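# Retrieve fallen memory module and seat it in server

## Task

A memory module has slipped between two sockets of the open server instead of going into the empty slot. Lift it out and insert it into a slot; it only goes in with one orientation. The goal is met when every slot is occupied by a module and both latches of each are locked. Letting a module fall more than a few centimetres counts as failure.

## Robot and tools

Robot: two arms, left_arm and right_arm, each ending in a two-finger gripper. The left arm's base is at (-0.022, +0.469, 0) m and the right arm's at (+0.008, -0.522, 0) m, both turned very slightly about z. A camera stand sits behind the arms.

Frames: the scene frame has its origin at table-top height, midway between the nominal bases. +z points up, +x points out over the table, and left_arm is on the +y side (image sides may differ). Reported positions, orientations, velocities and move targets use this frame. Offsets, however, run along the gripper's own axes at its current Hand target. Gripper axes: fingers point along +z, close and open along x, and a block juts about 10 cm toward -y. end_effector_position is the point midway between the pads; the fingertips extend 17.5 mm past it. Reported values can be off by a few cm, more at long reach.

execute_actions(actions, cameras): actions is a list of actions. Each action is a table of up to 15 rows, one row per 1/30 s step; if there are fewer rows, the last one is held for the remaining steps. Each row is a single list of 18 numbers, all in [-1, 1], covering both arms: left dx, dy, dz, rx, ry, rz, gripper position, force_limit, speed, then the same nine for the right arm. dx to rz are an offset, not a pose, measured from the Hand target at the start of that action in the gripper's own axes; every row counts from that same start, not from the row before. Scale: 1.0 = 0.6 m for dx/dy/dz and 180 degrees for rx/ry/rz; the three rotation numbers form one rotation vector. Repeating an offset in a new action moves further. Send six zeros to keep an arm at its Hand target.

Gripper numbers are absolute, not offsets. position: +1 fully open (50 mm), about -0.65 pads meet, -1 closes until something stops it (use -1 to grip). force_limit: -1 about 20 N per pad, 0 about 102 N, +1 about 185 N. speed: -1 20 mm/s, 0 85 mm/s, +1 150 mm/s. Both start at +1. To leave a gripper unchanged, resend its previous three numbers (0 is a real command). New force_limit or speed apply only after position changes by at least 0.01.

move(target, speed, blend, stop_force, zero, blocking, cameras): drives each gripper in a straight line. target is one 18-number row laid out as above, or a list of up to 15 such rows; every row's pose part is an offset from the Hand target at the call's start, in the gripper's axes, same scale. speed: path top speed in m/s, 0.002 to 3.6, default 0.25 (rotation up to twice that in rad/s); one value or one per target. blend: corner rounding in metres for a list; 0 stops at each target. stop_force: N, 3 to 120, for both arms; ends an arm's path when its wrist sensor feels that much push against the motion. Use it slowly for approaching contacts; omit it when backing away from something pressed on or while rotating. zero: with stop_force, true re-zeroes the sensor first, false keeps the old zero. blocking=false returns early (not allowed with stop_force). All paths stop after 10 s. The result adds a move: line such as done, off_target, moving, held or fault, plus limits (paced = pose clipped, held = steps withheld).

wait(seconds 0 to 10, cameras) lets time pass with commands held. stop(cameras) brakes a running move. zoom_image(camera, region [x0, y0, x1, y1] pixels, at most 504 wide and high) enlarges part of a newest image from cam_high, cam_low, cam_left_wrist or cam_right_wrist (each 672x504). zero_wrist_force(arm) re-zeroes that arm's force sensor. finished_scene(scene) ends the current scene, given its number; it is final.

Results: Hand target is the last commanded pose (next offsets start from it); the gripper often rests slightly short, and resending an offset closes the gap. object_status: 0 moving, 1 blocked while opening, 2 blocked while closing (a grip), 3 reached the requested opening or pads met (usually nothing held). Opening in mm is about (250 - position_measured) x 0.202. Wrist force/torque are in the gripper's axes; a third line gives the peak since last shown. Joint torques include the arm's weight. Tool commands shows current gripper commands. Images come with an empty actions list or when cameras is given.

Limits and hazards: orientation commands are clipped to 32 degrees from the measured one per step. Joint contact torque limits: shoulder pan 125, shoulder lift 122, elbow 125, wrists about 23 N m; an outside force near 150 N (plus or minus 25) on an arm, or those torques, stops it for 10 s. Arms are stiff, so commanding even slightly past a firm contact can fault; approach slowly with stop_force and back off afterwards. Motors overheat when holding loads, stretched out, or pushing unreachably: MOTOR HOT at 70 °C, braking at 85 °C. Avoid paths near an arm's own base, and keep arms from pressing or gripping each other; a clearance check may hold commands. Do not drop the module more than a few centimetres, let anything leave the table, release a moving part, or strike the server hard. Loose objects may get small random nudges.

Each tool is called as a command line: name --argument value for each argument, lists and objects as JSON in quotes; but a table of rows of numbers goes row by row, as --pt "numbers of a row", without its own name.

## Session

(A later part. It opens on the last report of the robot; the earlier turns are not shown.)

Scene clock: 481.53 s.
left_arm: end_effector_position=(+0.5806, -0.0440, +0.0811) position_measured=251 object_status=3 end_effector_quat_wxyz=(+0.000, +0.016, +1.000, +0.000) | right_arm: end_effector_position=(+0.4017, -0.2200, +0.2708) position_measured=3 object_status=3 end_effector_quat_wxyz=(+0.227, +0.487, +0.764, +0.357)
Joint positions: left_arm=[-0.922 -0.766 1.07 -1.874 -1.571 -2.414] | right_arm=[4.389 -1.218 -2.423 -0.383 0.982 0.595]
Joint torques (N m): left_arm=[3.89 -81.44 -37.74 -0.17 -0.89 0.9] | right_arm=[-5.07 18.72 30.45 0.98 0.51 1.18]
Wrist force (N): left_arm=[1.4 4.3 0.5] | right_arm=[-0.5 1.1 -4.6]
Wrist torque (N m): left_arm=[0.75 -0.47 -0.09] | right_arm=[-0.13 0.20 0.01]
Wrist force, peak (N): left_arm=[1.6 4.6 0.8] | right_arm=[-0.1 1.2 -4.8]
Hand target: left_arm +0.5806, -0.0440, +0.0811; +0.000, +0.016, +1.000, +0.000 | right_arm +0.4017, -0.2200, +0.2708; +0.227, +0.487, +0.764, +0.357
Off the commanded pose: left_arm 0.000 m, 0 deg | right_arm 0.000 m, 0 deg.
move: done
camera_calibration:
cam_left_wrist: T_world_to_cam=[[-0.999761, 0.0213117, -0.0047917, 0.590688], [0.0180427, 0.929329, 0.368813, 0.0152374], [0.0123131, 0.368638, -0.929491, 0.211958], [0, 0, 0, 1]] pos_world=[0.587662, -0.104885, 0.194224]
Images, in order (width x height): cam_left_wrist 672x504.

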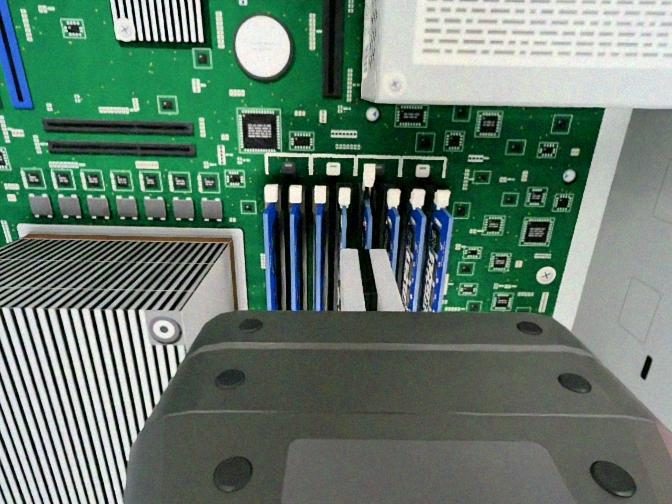

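move --target '[0.0027,0,0.004,0,0,0,-1,-0.7,0,0,0,0,0,0,0,1,-1,1]' --speed 0.01 --stop_force 6 --cameras '["cam_left_wrist"]'

zoom_image --camera "cam_left_wrist" --region '[310, 190, 430, 310]'

Scene clock: 491.57 s.
left_arm: end_effector_position=(+0.5789, -0.0440, +0.0787) position_measured=251 object_status=3 end_effector_quat_wxyz=(+0.000, +0.016, +1.000, +0.000) | right_arm: end_effector_position=(+0.4017, -0.2200, +0.2708) position_measured=3 object_status=3 end_effector_quat_wxyz=(+0.227, +0.487, +0.764, +0.357)
Joint positions: left_arm=[-0.924 -0.768 1.078 -1.882 -1.571 -2.415] | right_arm=[4.389 -1.218 -2.423 -0.383 0.982 0.595]
Joint torques (N m): left_arm=[4.67 -74.64 -37.55 -0.17 -0.92 1.07] | right_arm=[-5.23 17.92 30.82 1.04 0.44 1.05]
Wrist force (N): left_arm=[2.0 4.2 0.6] | right_arm=[-0.8 1.2 -4.3]
Wrist torque (N m): left_arm=[0.73 -0.57 -0.09] | right_arm=[-0.12 0.26 0.01]
Wrist force, peak (N): left_arm=[1.8 4.5 0.7] | right_arm=[-0.4 1.3 -4.8]
Hand target: left_arm +0.5790, -0.0439, +0.0787; +0.000, +0.016, +1.000, +0.000 | right_arm +0.4017, -0.2200, +0.2708; +0.227, +0.487, +0.764, +0.357
Off the commanded pose: left_arm 0.000 m, 0 deg | right_arm 0.000 m, 0 deg.
move: done
camera_calibration:
cam_left_wrist: T_world_to_cam=[[-0.999761, 0.0213117, -0.0047917, 0.589077], [0.0180427, 0.929329, 0.368813, 0.0161514], [0.0123131, 0.368638, -0.929491, 0.209747], [0, 0, 0, 1]] pos_world=[0.586062, -0.104885, 0.191824]
Images, in order (width x height): cam_left_wrist 672x504.

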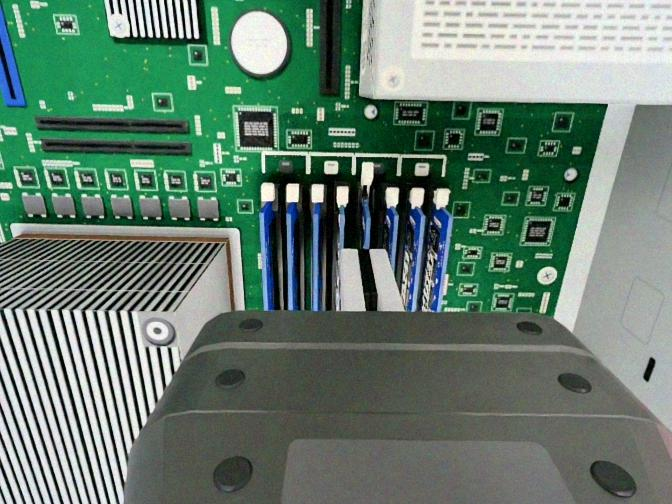

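Scaled by 4.200 from the camera's 672x504 image, which has a finer 960x720 frame.

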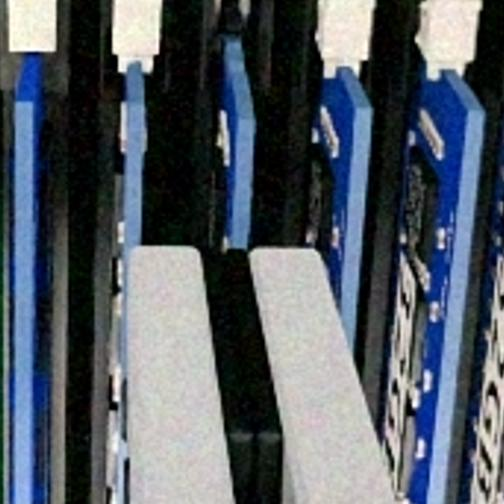

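move --target '[0.002,0,0.0,0,0,0,-1,-0.7,0,0,0,0,0,0,0,1,-1,1]' --speed 0.01 --cameras '["cam_left_wrist"]'

zoom_image --camera "cam_left_wrist" --region '[310, 190, 430, 310]'

Scene clock: 500.27 s.
left_arm: end_effector_position=(+0.5777, -0.0439, +0.0787) position_measured=251 object_status=3 end_effector_quat_wxyz=(+0.000, +0.016, +1.000, +0.000) | right_arm: end_effector_position=(+0.4017, -0.2200, +0.2708) position_measured=3 object_status=3 end_effector_quat_wxyz=(+0.227, +0.487, +0.764, +0.357)
Joint positions: left_arm=[-0.925 -0.77 1.083 -1.884 -1.571 -2.417] | right_arm=[4.389 -1.218 -2.423 -0.383 0.982 0.595]
Joint torques (N m): left_arm=[-2.01 -78.45 -19.25 -6.39 0.14 -0.97] | right_arm=[-5.62 18.08 30.42 0.95 0.42 1.21]
Wrist force (N): left_arm=[1.8 4.5 0.4] | right_arm=[-0.3 1.2 -4.4]
Wrist torque (N m): left_arm=[0.78 -0.55 -0.09] | right_arm=[-0.11 0.18 0.01]
Wrist force, peak (N): left_arm=[1.8 4.5 0.9] | right_arm=[-0.6 1.4 -4.9]
Hand target: left_arm +0.5778, -0.0439, +0.0787; +0.000, +0.016, +1.000, +0.000 | right_arm +0.4017, -0.2200, +0.2708; +0.227, +0.487, +0.764, +0.357
Off the commanded pose: left_arm 0.000 m, 0 deg | right_arm 0.000 m, 0 deg.
move: done
camera_calibration:
cam_left_wrist: T_world_to_cam=[[-0.999761, 0.0213117, -0.0047917, 0.587875], [0.0180427, 0.929329, 0.368813, 0.0160801], [0.0123131, 0.368638, -0.929491, 0.209725], [0, 0, 0, 1]] pos_world=[0.584862, -0.104785, 0.191824]
Images, in order (width x height): cam_left_wrist 672x504.

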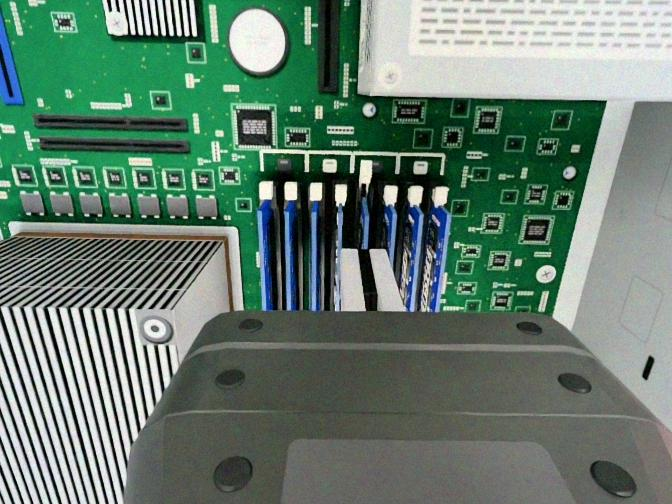

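Scaled by 4.200 from the camera's 672x504 image, which has a finer 960x720 frame.

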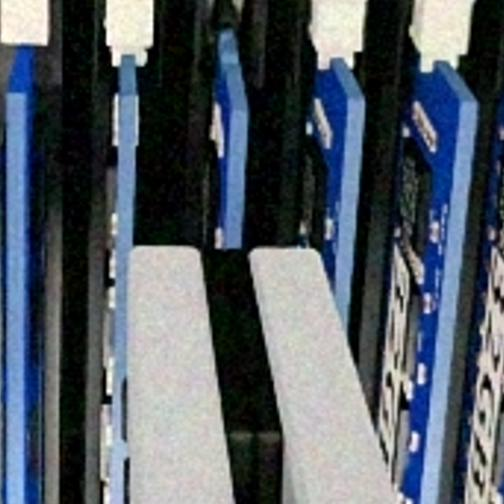

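move --target '[0.0013,0,0.0015,0,0,0,-1,-0.7,0,0,0,0,0,0,0,1,-1,1]' --speed 0.01 --cameras '["cam_left_wrist"]'

zoom_image --camera "cam_left_wrist" --region '[310, 190, 430, 310]'

Scene clock: 506.27 s.
left_arm: end_effector_position=(+0.5770, -0.0439, +0.0778) position_measured=251 object_status=3 end_effector_quat_wxyz=(+0.000, +0.016, +1.000, +0.000) | right_arm: end_effector_position=(+0.4017, -0.2200, +0.2708) position_measured=3 object_status=3 end_effector_quat_wxyz=(+0.227, +0.487, +0.764, +0.357)
Joint positions: left_arm=[-0.926 -0.771 1.087 -1.887 -1.571 -2.417] | right_arm=[4.389 -1.218 -2.423 -0.383 0.982 0.595]
Joint torques (N m): left_arm=[-3.44 -71.52 -13.49 -4.58 0.75 -1.1] | right_arm=[-5.34 18.28 30.39 1.03 0.39 1.13]
Wrist force (N): left_arm=[1.8 2.7 -8.1] | right_arm=[-0.5 1.1 -4.5]
Wrist torque (N m): left_arm=[0.74 -0.54 -0.09] | right_arm=[-0.13 0.20 0.01]
Wrist force, peak (N): left_arm=[1.7 2.9 -8.4] | right_arm=[-0.6 1.2 -4.8]
Hand target: left_arm +0.5770, -0.0439, +0.0778; +0.000, +0.016, +1.000, +0.000 | right_arm +0.4017, -0.2200, +0.2708; +0.227, +0.487, +0.764, +0.357
Off the commanded pose: left_arm 0.000 m, 0 deg | right_arm 0.000 m, 0 deg.
move: done
camera_calibration:
cam_left_wrist: T_world_to_cam=[[-0.999761, 0.0213117, -0.0047917, 0.587071], [0.0180427, 0.929329, 0.368813, 0.0164265], [0.0123131, 0.368638, -0.929491, 0.208898], [0, 0, 0, 1]] pos_world=[0.584062, -0.104785, 0.190924]
Images, in order (width x height): cam_left_wrist 672x504.

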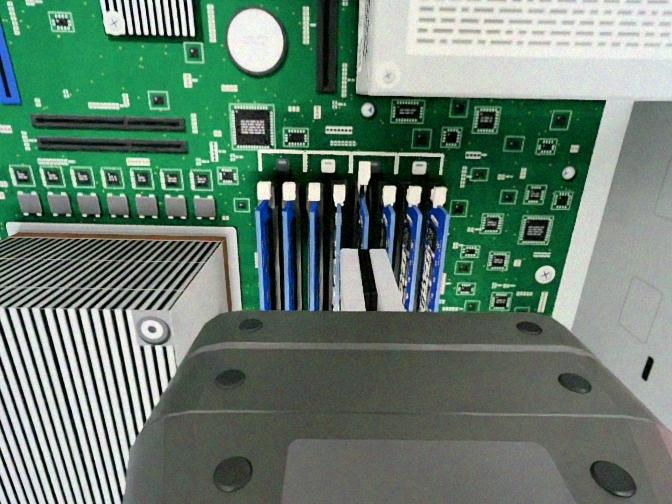

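Scaled by 4.200 from the camera's 672x504 image, which has a finer 960x720 frame.

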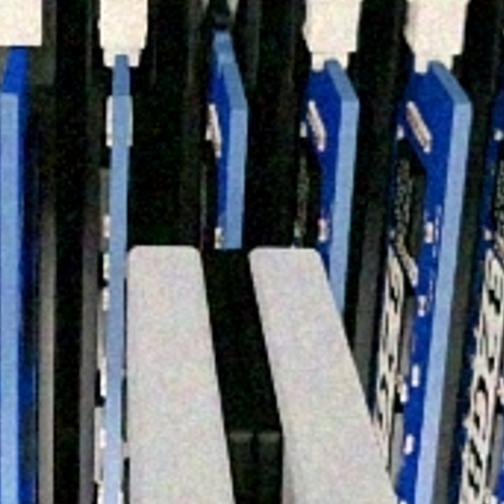

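move --pt "0 0 -0.0035 0 0 0 -1 -0.7 0 0 0 0 0 0 0 1 -1 1" --pt "0.0013 0 -0.0035 0 0 0 -1 -0.7 0 0 0 0 0 0 0 1 -1 1" --pt "0.0013 0 0.0 0 0 0 -1 -0.7 0 0 0 0 0 0 0 1 -1 1" --speed 0.01 --cameras '["cam_left_wrist"]'

zoom_image --camera "cam_left_wrist" --region '[310, 190, 430, 310]'

Scene clock: 514.33 s.
left_arm: end_effector_position=(+0.5762, -0.0439, +0.0779) position_measured=251 object_status=3 end_effector_quat_wxyz=(+0.000, +0.016, +1.000, +0.000) | right_arm: end_effector_position=(+0.4017, -0.2200, +0.2708) position_measured=3 object_status=3 end_effector_quat_wxyz=(+0.227, +0.487, +0.764, +0.357)
Joint positions: left_arm=[-0.926 -0.773 1.09 -1.889 -1.571 -2.418] | right_arm=[4.389 -1.218 -2.423 -0.383 0.982 0.595]
Joint torques (N m): left_arm=[-3.6 -40.59 -17.05 -3.47 0.75 0.08] | right_arm=[-5.24 18.08 31.1 1 0.38 1.11]
Wrist force (N): left_arm=[1.9 4.5 -6.1] | right_arm=[-0.5 1.1 -4.3]
Wrist torque (N m): left_arm=[0.79 -0.56 -0.08] | right_arm=[-0.13 0.22 0.01]
Wrist force, peak (N): left_arm=[1.6 2.9 -8.7] | right_arm=[-0.7 1.3 -4.8]
Hand target: left_arm +0.5762, -0.0439, +0.0778; +0.000, +0.016, +1.000, +0.000 | right_arm +0.4017, -0.2200, +0.2708; +0.227, +0.487, +0.764, +0.357
Off the commanded pose: left_arm 0.000 m, 0 deg | right_arm 0.000 m, 0 deg.
move: done
camera_calibration:
cam_left_wrist: T_world_to_cam=[[-0.999761, 0.0212881, -0.00501881, 0.586313], [0.0179397, 0.929412, 0.368609, 0.0165125], [0.0125115, 0.36843, -0.929571, 0.208879], [0, 0, 0, 1]] pos_world=[0.583263, -0.104786, 0.191024]
Images, in order (width x height): cam_left_wrist 672x504.

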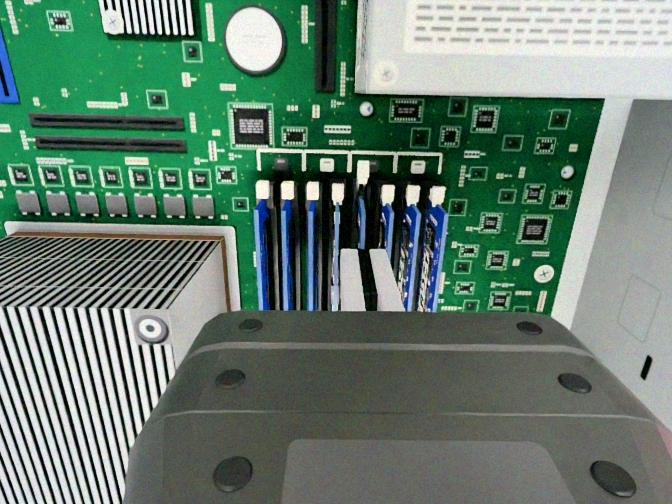

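Scaled by 4.200 from the camera's 672x504 image, which has a finer 960x720 frame.

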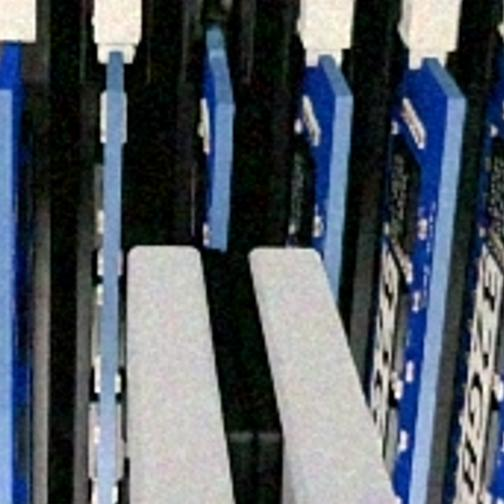

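move --target '[0.0032,0.003,0.0165,0,0,0,-1,-0.7,0,0,0,0,0,0,0,1,-1,1]' --speed 0.007 --stop_force 85 --cameras '["cam_left_wrist"]'

zoom_image --camera "cam_left_wrist" --region '[310, 190, 430, 310]'

Scene clock: 527.60 s.
left_arm: end_effector_position=(+0.5743, -0.0420, +0.0679) position_measured=251 object_status=3 end_effector_quat_wxyz=(+0.000, +0.016, +1.000, +0.000) | right_arm: end_effector_position=(+0.4017, -0.2200, +0.2708) position_measured=3 object_status=3 end_effector_quat_wxyz=(+0.227, +0.487, +0.764, +0.357)
Joint positions: left_arm=[-0.927 -0.771 1.113 -1.913 -1.571 -2.418] | right_arm=[4.389 -1.218 -2.423 -0.383 0.982 0.595]
Joint torques (N m): left_arm=[-7.27 3.94 -1.93 2.31 0.69 -1.1] | right_arm=[-5.32 18.34 30.4 1.06 0.27 1.2]
Wrist force (N): left_arm=[12.1 20.0 -74.5] | right_arm=[-0.4 1.0 -4.5]
Wrist torque (N m): left_arm=[1.00 -0.37 -0.06] | right_arm=[-0.14 0.20 0.01]
Wrist force, peak (N): left_arm=[14.4 23.3 -74.9] | right_arm=[-0.5 1.4 -4.8]
Hand target: left_arm +0.5743, -0.0420, +0.0679; +0.000, +0.016, +1.000, +0.000 | right_arm +0.4017, -0.2200, +0.2708; +0.227, +0.487, +0.764, +0.357
Off the commanded pose: left_arm 0.000 m, 0 deg | right_arm 0.000 m, 0 deg.
move: done
camera_calibration:
cam_left_wrist: T_world_to_cam=[[-0.999761, 0.0213117, -0.0047917, 0.584383], [0.0180427, 0.929329, 0.368813, 0.0183958], [0.0123131, 0.368638, -0.929491, 0.198935], [0, 0, 0, 1]] pos_world=[0.581462, -0.102885, 0.180924]
Images, in order (width x height): cam_left_wrist 672x504.

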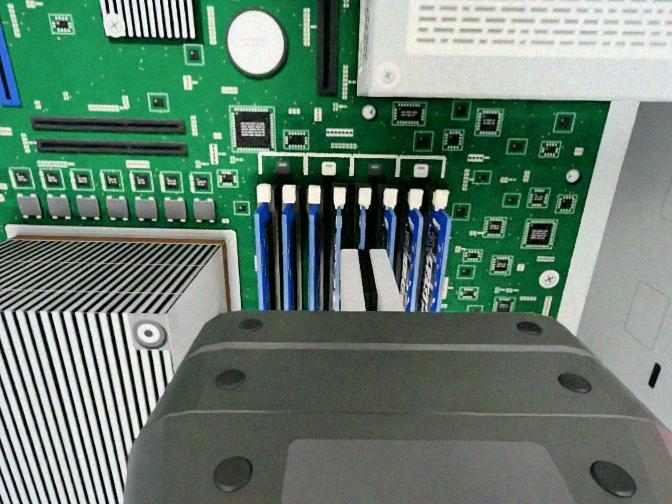

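Scaled by 4.200 from the camera's 672x504 image, which has a finer 960x720 frame.

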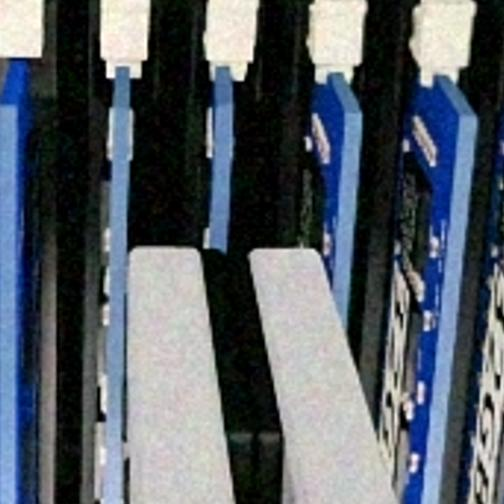

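move --pt "-0.001 -0.001 -0.03 0 0 0 -1 -0.7 0 0 0 0 0 0 0 1 -1 1" --pt "-0.001 -0.001 -0.15 0 0 0 -1 -0.7 0 0 0 0 0 0 0 1 -1 1" --speed '[0.03,0.1]' --blend 0.005 --cameras '["all"]'

zoom_image --camera "cam_left_wrist" --region '[230, 120, 470, 320]'

zoom_image --camera "cam_high" --region '[240, 180, 440, 340]'

Scene clock: 537.40 s.
left_arm: end_effector_position=(+0.5749, -0.0426, +0.1580) position_measured=251 object_status=3 end_effector_quat_wxyz=(+0.000, +0.016, +1.000, +0.000) | right_arm: end_effector_position=(+0.4017, -0.2200, +0.2708) position_measured=3 object_status=3 end_effector_quat_wxyz=(+0.227, +0.487, +0.764, +0.357)
Joint positions: left_arm=[-0.927 -0.828 0.978 -1.721 -1.571 -2.418] | right_arm=[4.389 -1.218 -2.423 -0.383 0.982 0.595]
Joint torques (N m): left_arm=[7.28 -44.54 -18.62 -5.58 -0.18 1.12] | right_arm=[-5.41 17.96 30.85 1.02 0.27 1.22]
Wrist force (N): left_arm=[1.3 4.3 0.7] | right_arm=[-0.6 1.4 -4.6]
Wrist torque (N m): left_arm=[0.76 -0.48 -0.09] | right_arm=[-0.09 0.23 0.01]
Wrist force, peak (N): left_arm=[12.2 20.4 -74.7] | right_arm=[-0.6 1.5 -4.7]
Hand target: left_arm +0.5749, -0.0426, +0.1579; +0.000, +0.016, +1.000, +0.000 | right_arm +0.4017, -0.2200, +0.2708; +0.227, +0.487, +0.764, +0.357
Off the commanded pose: left_arm 0.000 m, 0 deg | right_arm 0.000 m, 0 deg.
move: done
camera_calibration:
cam_left_wrist: T_world_to_cam=[[-0.999759, 0.0213807, -0.00498115, 0.585386], [0.0180385, 0.929375, 0.368696, -0.0142833], [0.0125123, 0.368517, -0.929537, 0.282874], [0, 0, 0, 1]] pos_world=[0.581963, -0.103485, 0.271124]
cam_right_wrist: T_world_to_cam=[[-0.413412, 0.910543, -0.00155301, 0.378865], [0.306333, 0.140689, 0.94147, -0.332952], [0.857468, 0.388739, -0.337092, -0.0326186], [0, 0, 0, 1]] pos_world=[0.286591, -0.28545, 0.303057]

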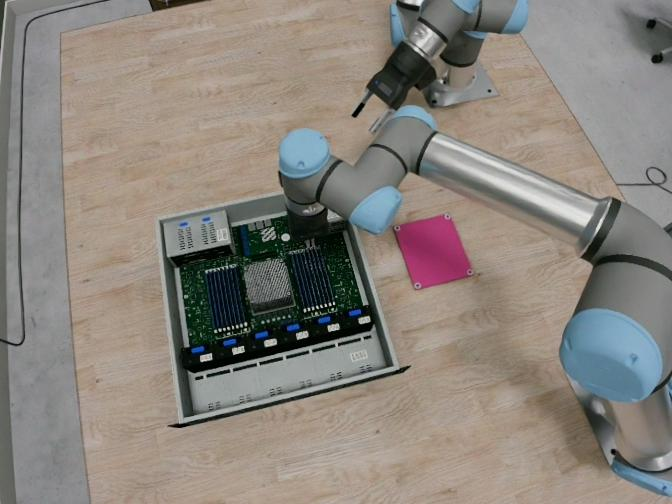

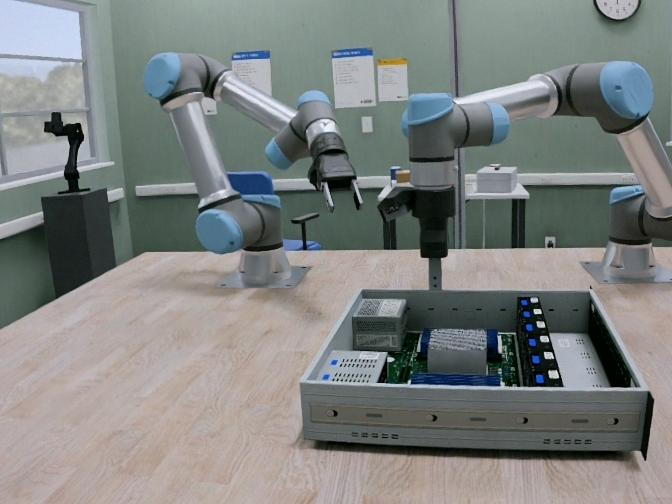

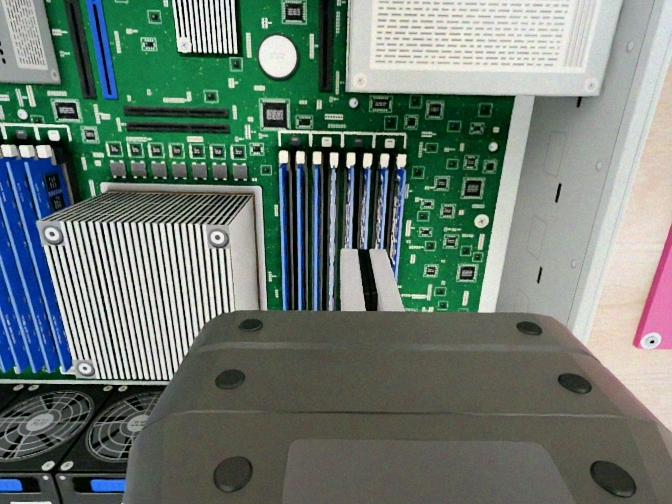

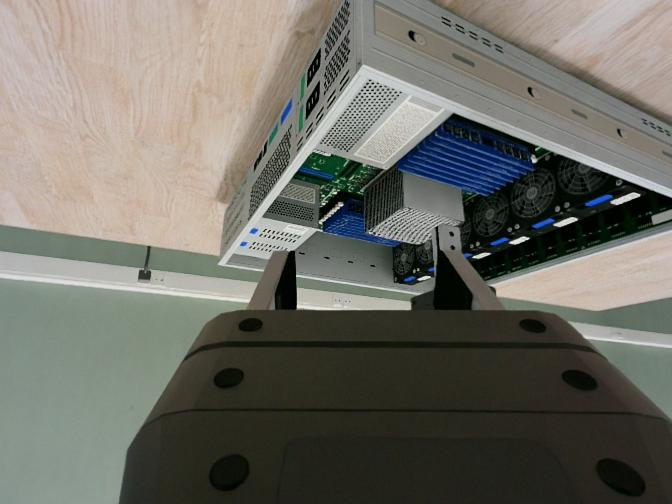

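Scaled by 2.100 from the camera's 672x504 image, which has a finer 960x720 frame.

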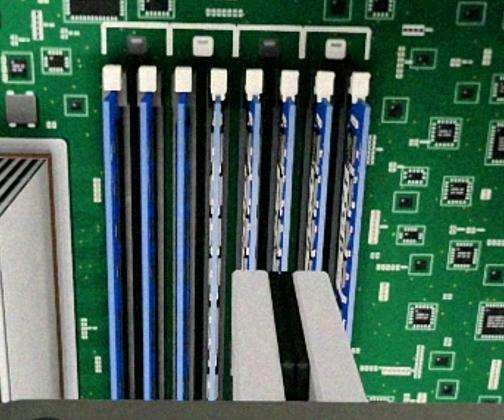

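Scaled by 2.520 from the camera's 672x504 image, which has a finer 960x720 frame.

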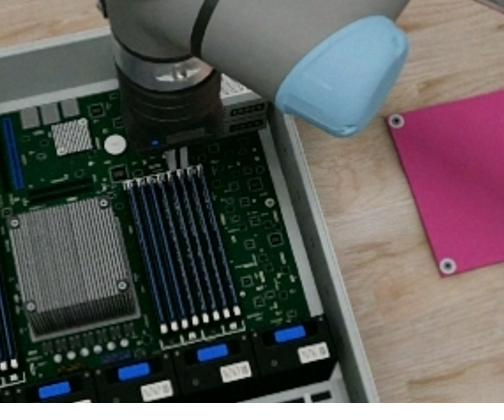

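zoom_image --camera "cam_high" --region '[290, 240, 350, 330]'

move --target '[0,0.25,-0.06,0,0,0,-1,-0.7,0,0,0,0,0,0,0,1,-1,1]' --speed 0.15 --cameras '["cam_left_wrist","cam_high"]'

zoom_image --camera "cam_left_wrist" --region '[250, 80, 450, 280]'

Scaled by 5.600 from the camera's 672x504 image, which has a finer 960x720 frame.

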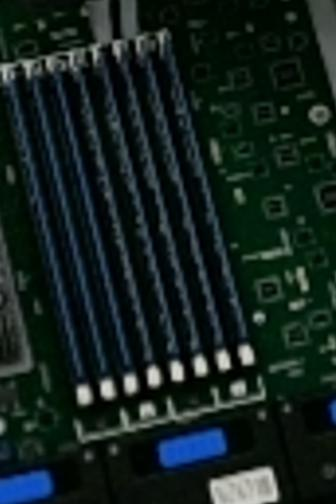

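Scene clock: 547.03 s.
left_arm: end_effector_position=(+0.5796, +0.1073, +0.1939) position_measured=251 object_status=3 end_effector_quat_wxyz=(+0.000, +0.016, +1.000, +0.000) | right_arm: end_effector_position=(+0.4017, -0.2200, +0.2708) position_measured=3 object_status=3 end_effector_quat_wxyz=(+0.227, +0.487, +0.764, +0.357)
Joint positions: left_arm=[-0.78 -1.065 1.274 -1.78 -1.571 -2.272] | right_arm=[4.389 -1.218 -2.423 -0.383 0.982 0.595]
Joint torques (N m): left_arm=[7.17 -40.99 -33.39 -4.24 -1.19 0.24] | right_arm=[-5.66 18 30.93 1.06 0.21 1.15]
Wrist force (N): left_arm=[1.1 3.9 0.9] | right_arm=[-0.5 1.2 -4.7]
Wrist torque (N m): left_arm=[0.69 -0.43 -0.23] | right_arm=[-0.10 0.23 0.00]
Wrist force, peak (N): left_arm=[-1.4 11.7 0.7] | right_arm=[-0.5 1.4 -4.9]
Hand target: left_arm +0.5796, +0.1074, +0.1938; +0.000, +0.016, +1.000, +0.000 | right_arm +0.4017, -0.2200, +0.2708; +0.227, +0.487, +0.764, +0.357
Off the commanded pose: left_arm 0.000 m, 0 deg | right_arm 0.000 m, 0 deg.
move: done
camera_calibration:
cam_left_wrist: T_world_to_cam=[[-0.999759, 0.0213835, -0.00498062, 0.587058], [0.0180408, 0.929362, 0.368729, -0.166929], [0.0125135, 0.36855, -0.929524, 0.260938], [0, 0, 0, 1]] pos_world=[0.586663, 0.0464148, 0.307024]
Images, in order (width x height): cam_high 672x504, cam_left_wrist 672x504.

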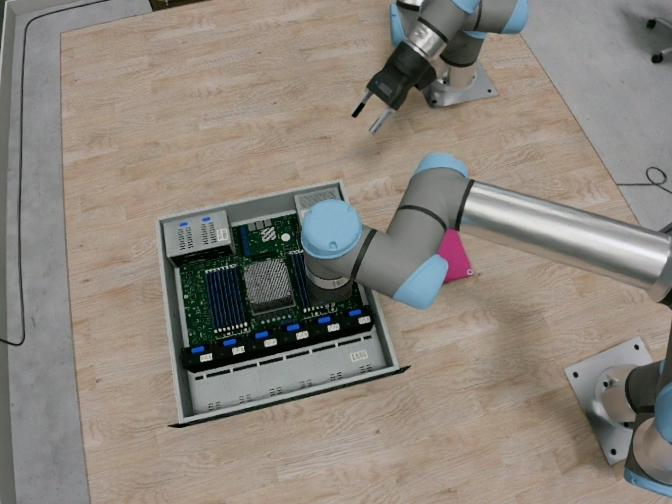

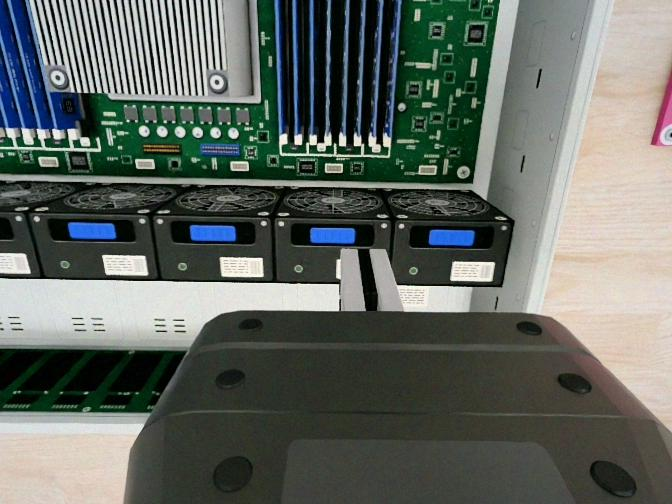

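Scaled by 2.520 from the camera's 672x504 image, which has a finer 960x720 frame.

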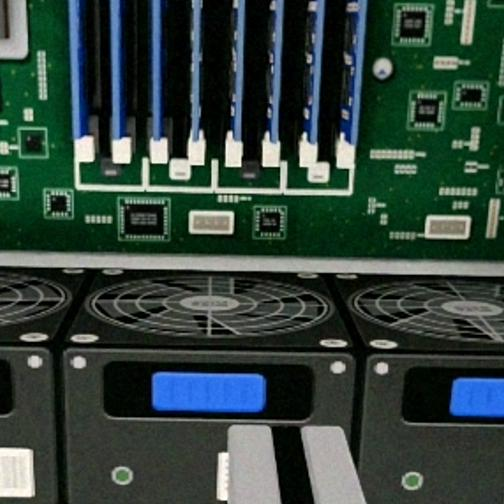

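zoom_image --camera "cam_high" --region '[195, 255, 255, 340]'

zoom_image --camera "cam_left_wrist" --region '[0, 0, 200, 180]'

Scaled by 5.929 from the camera's 672x504 image, which has a finer 960x720 frame.

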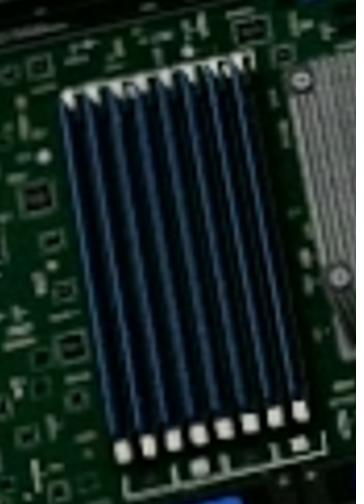

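Scaled by 2.520 from the camera's 672x504 image, which has a finer 960x720 frame.

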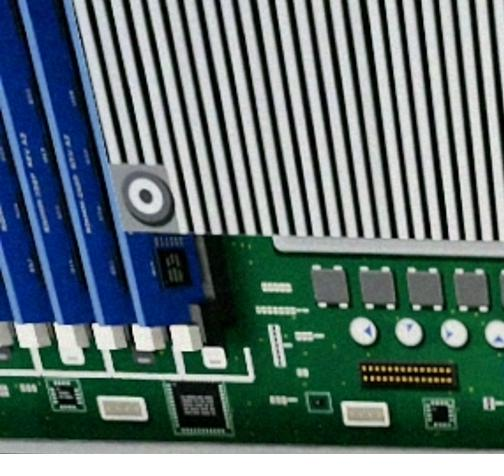

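finished_scene --scene 2

The scene is finished: the task was done.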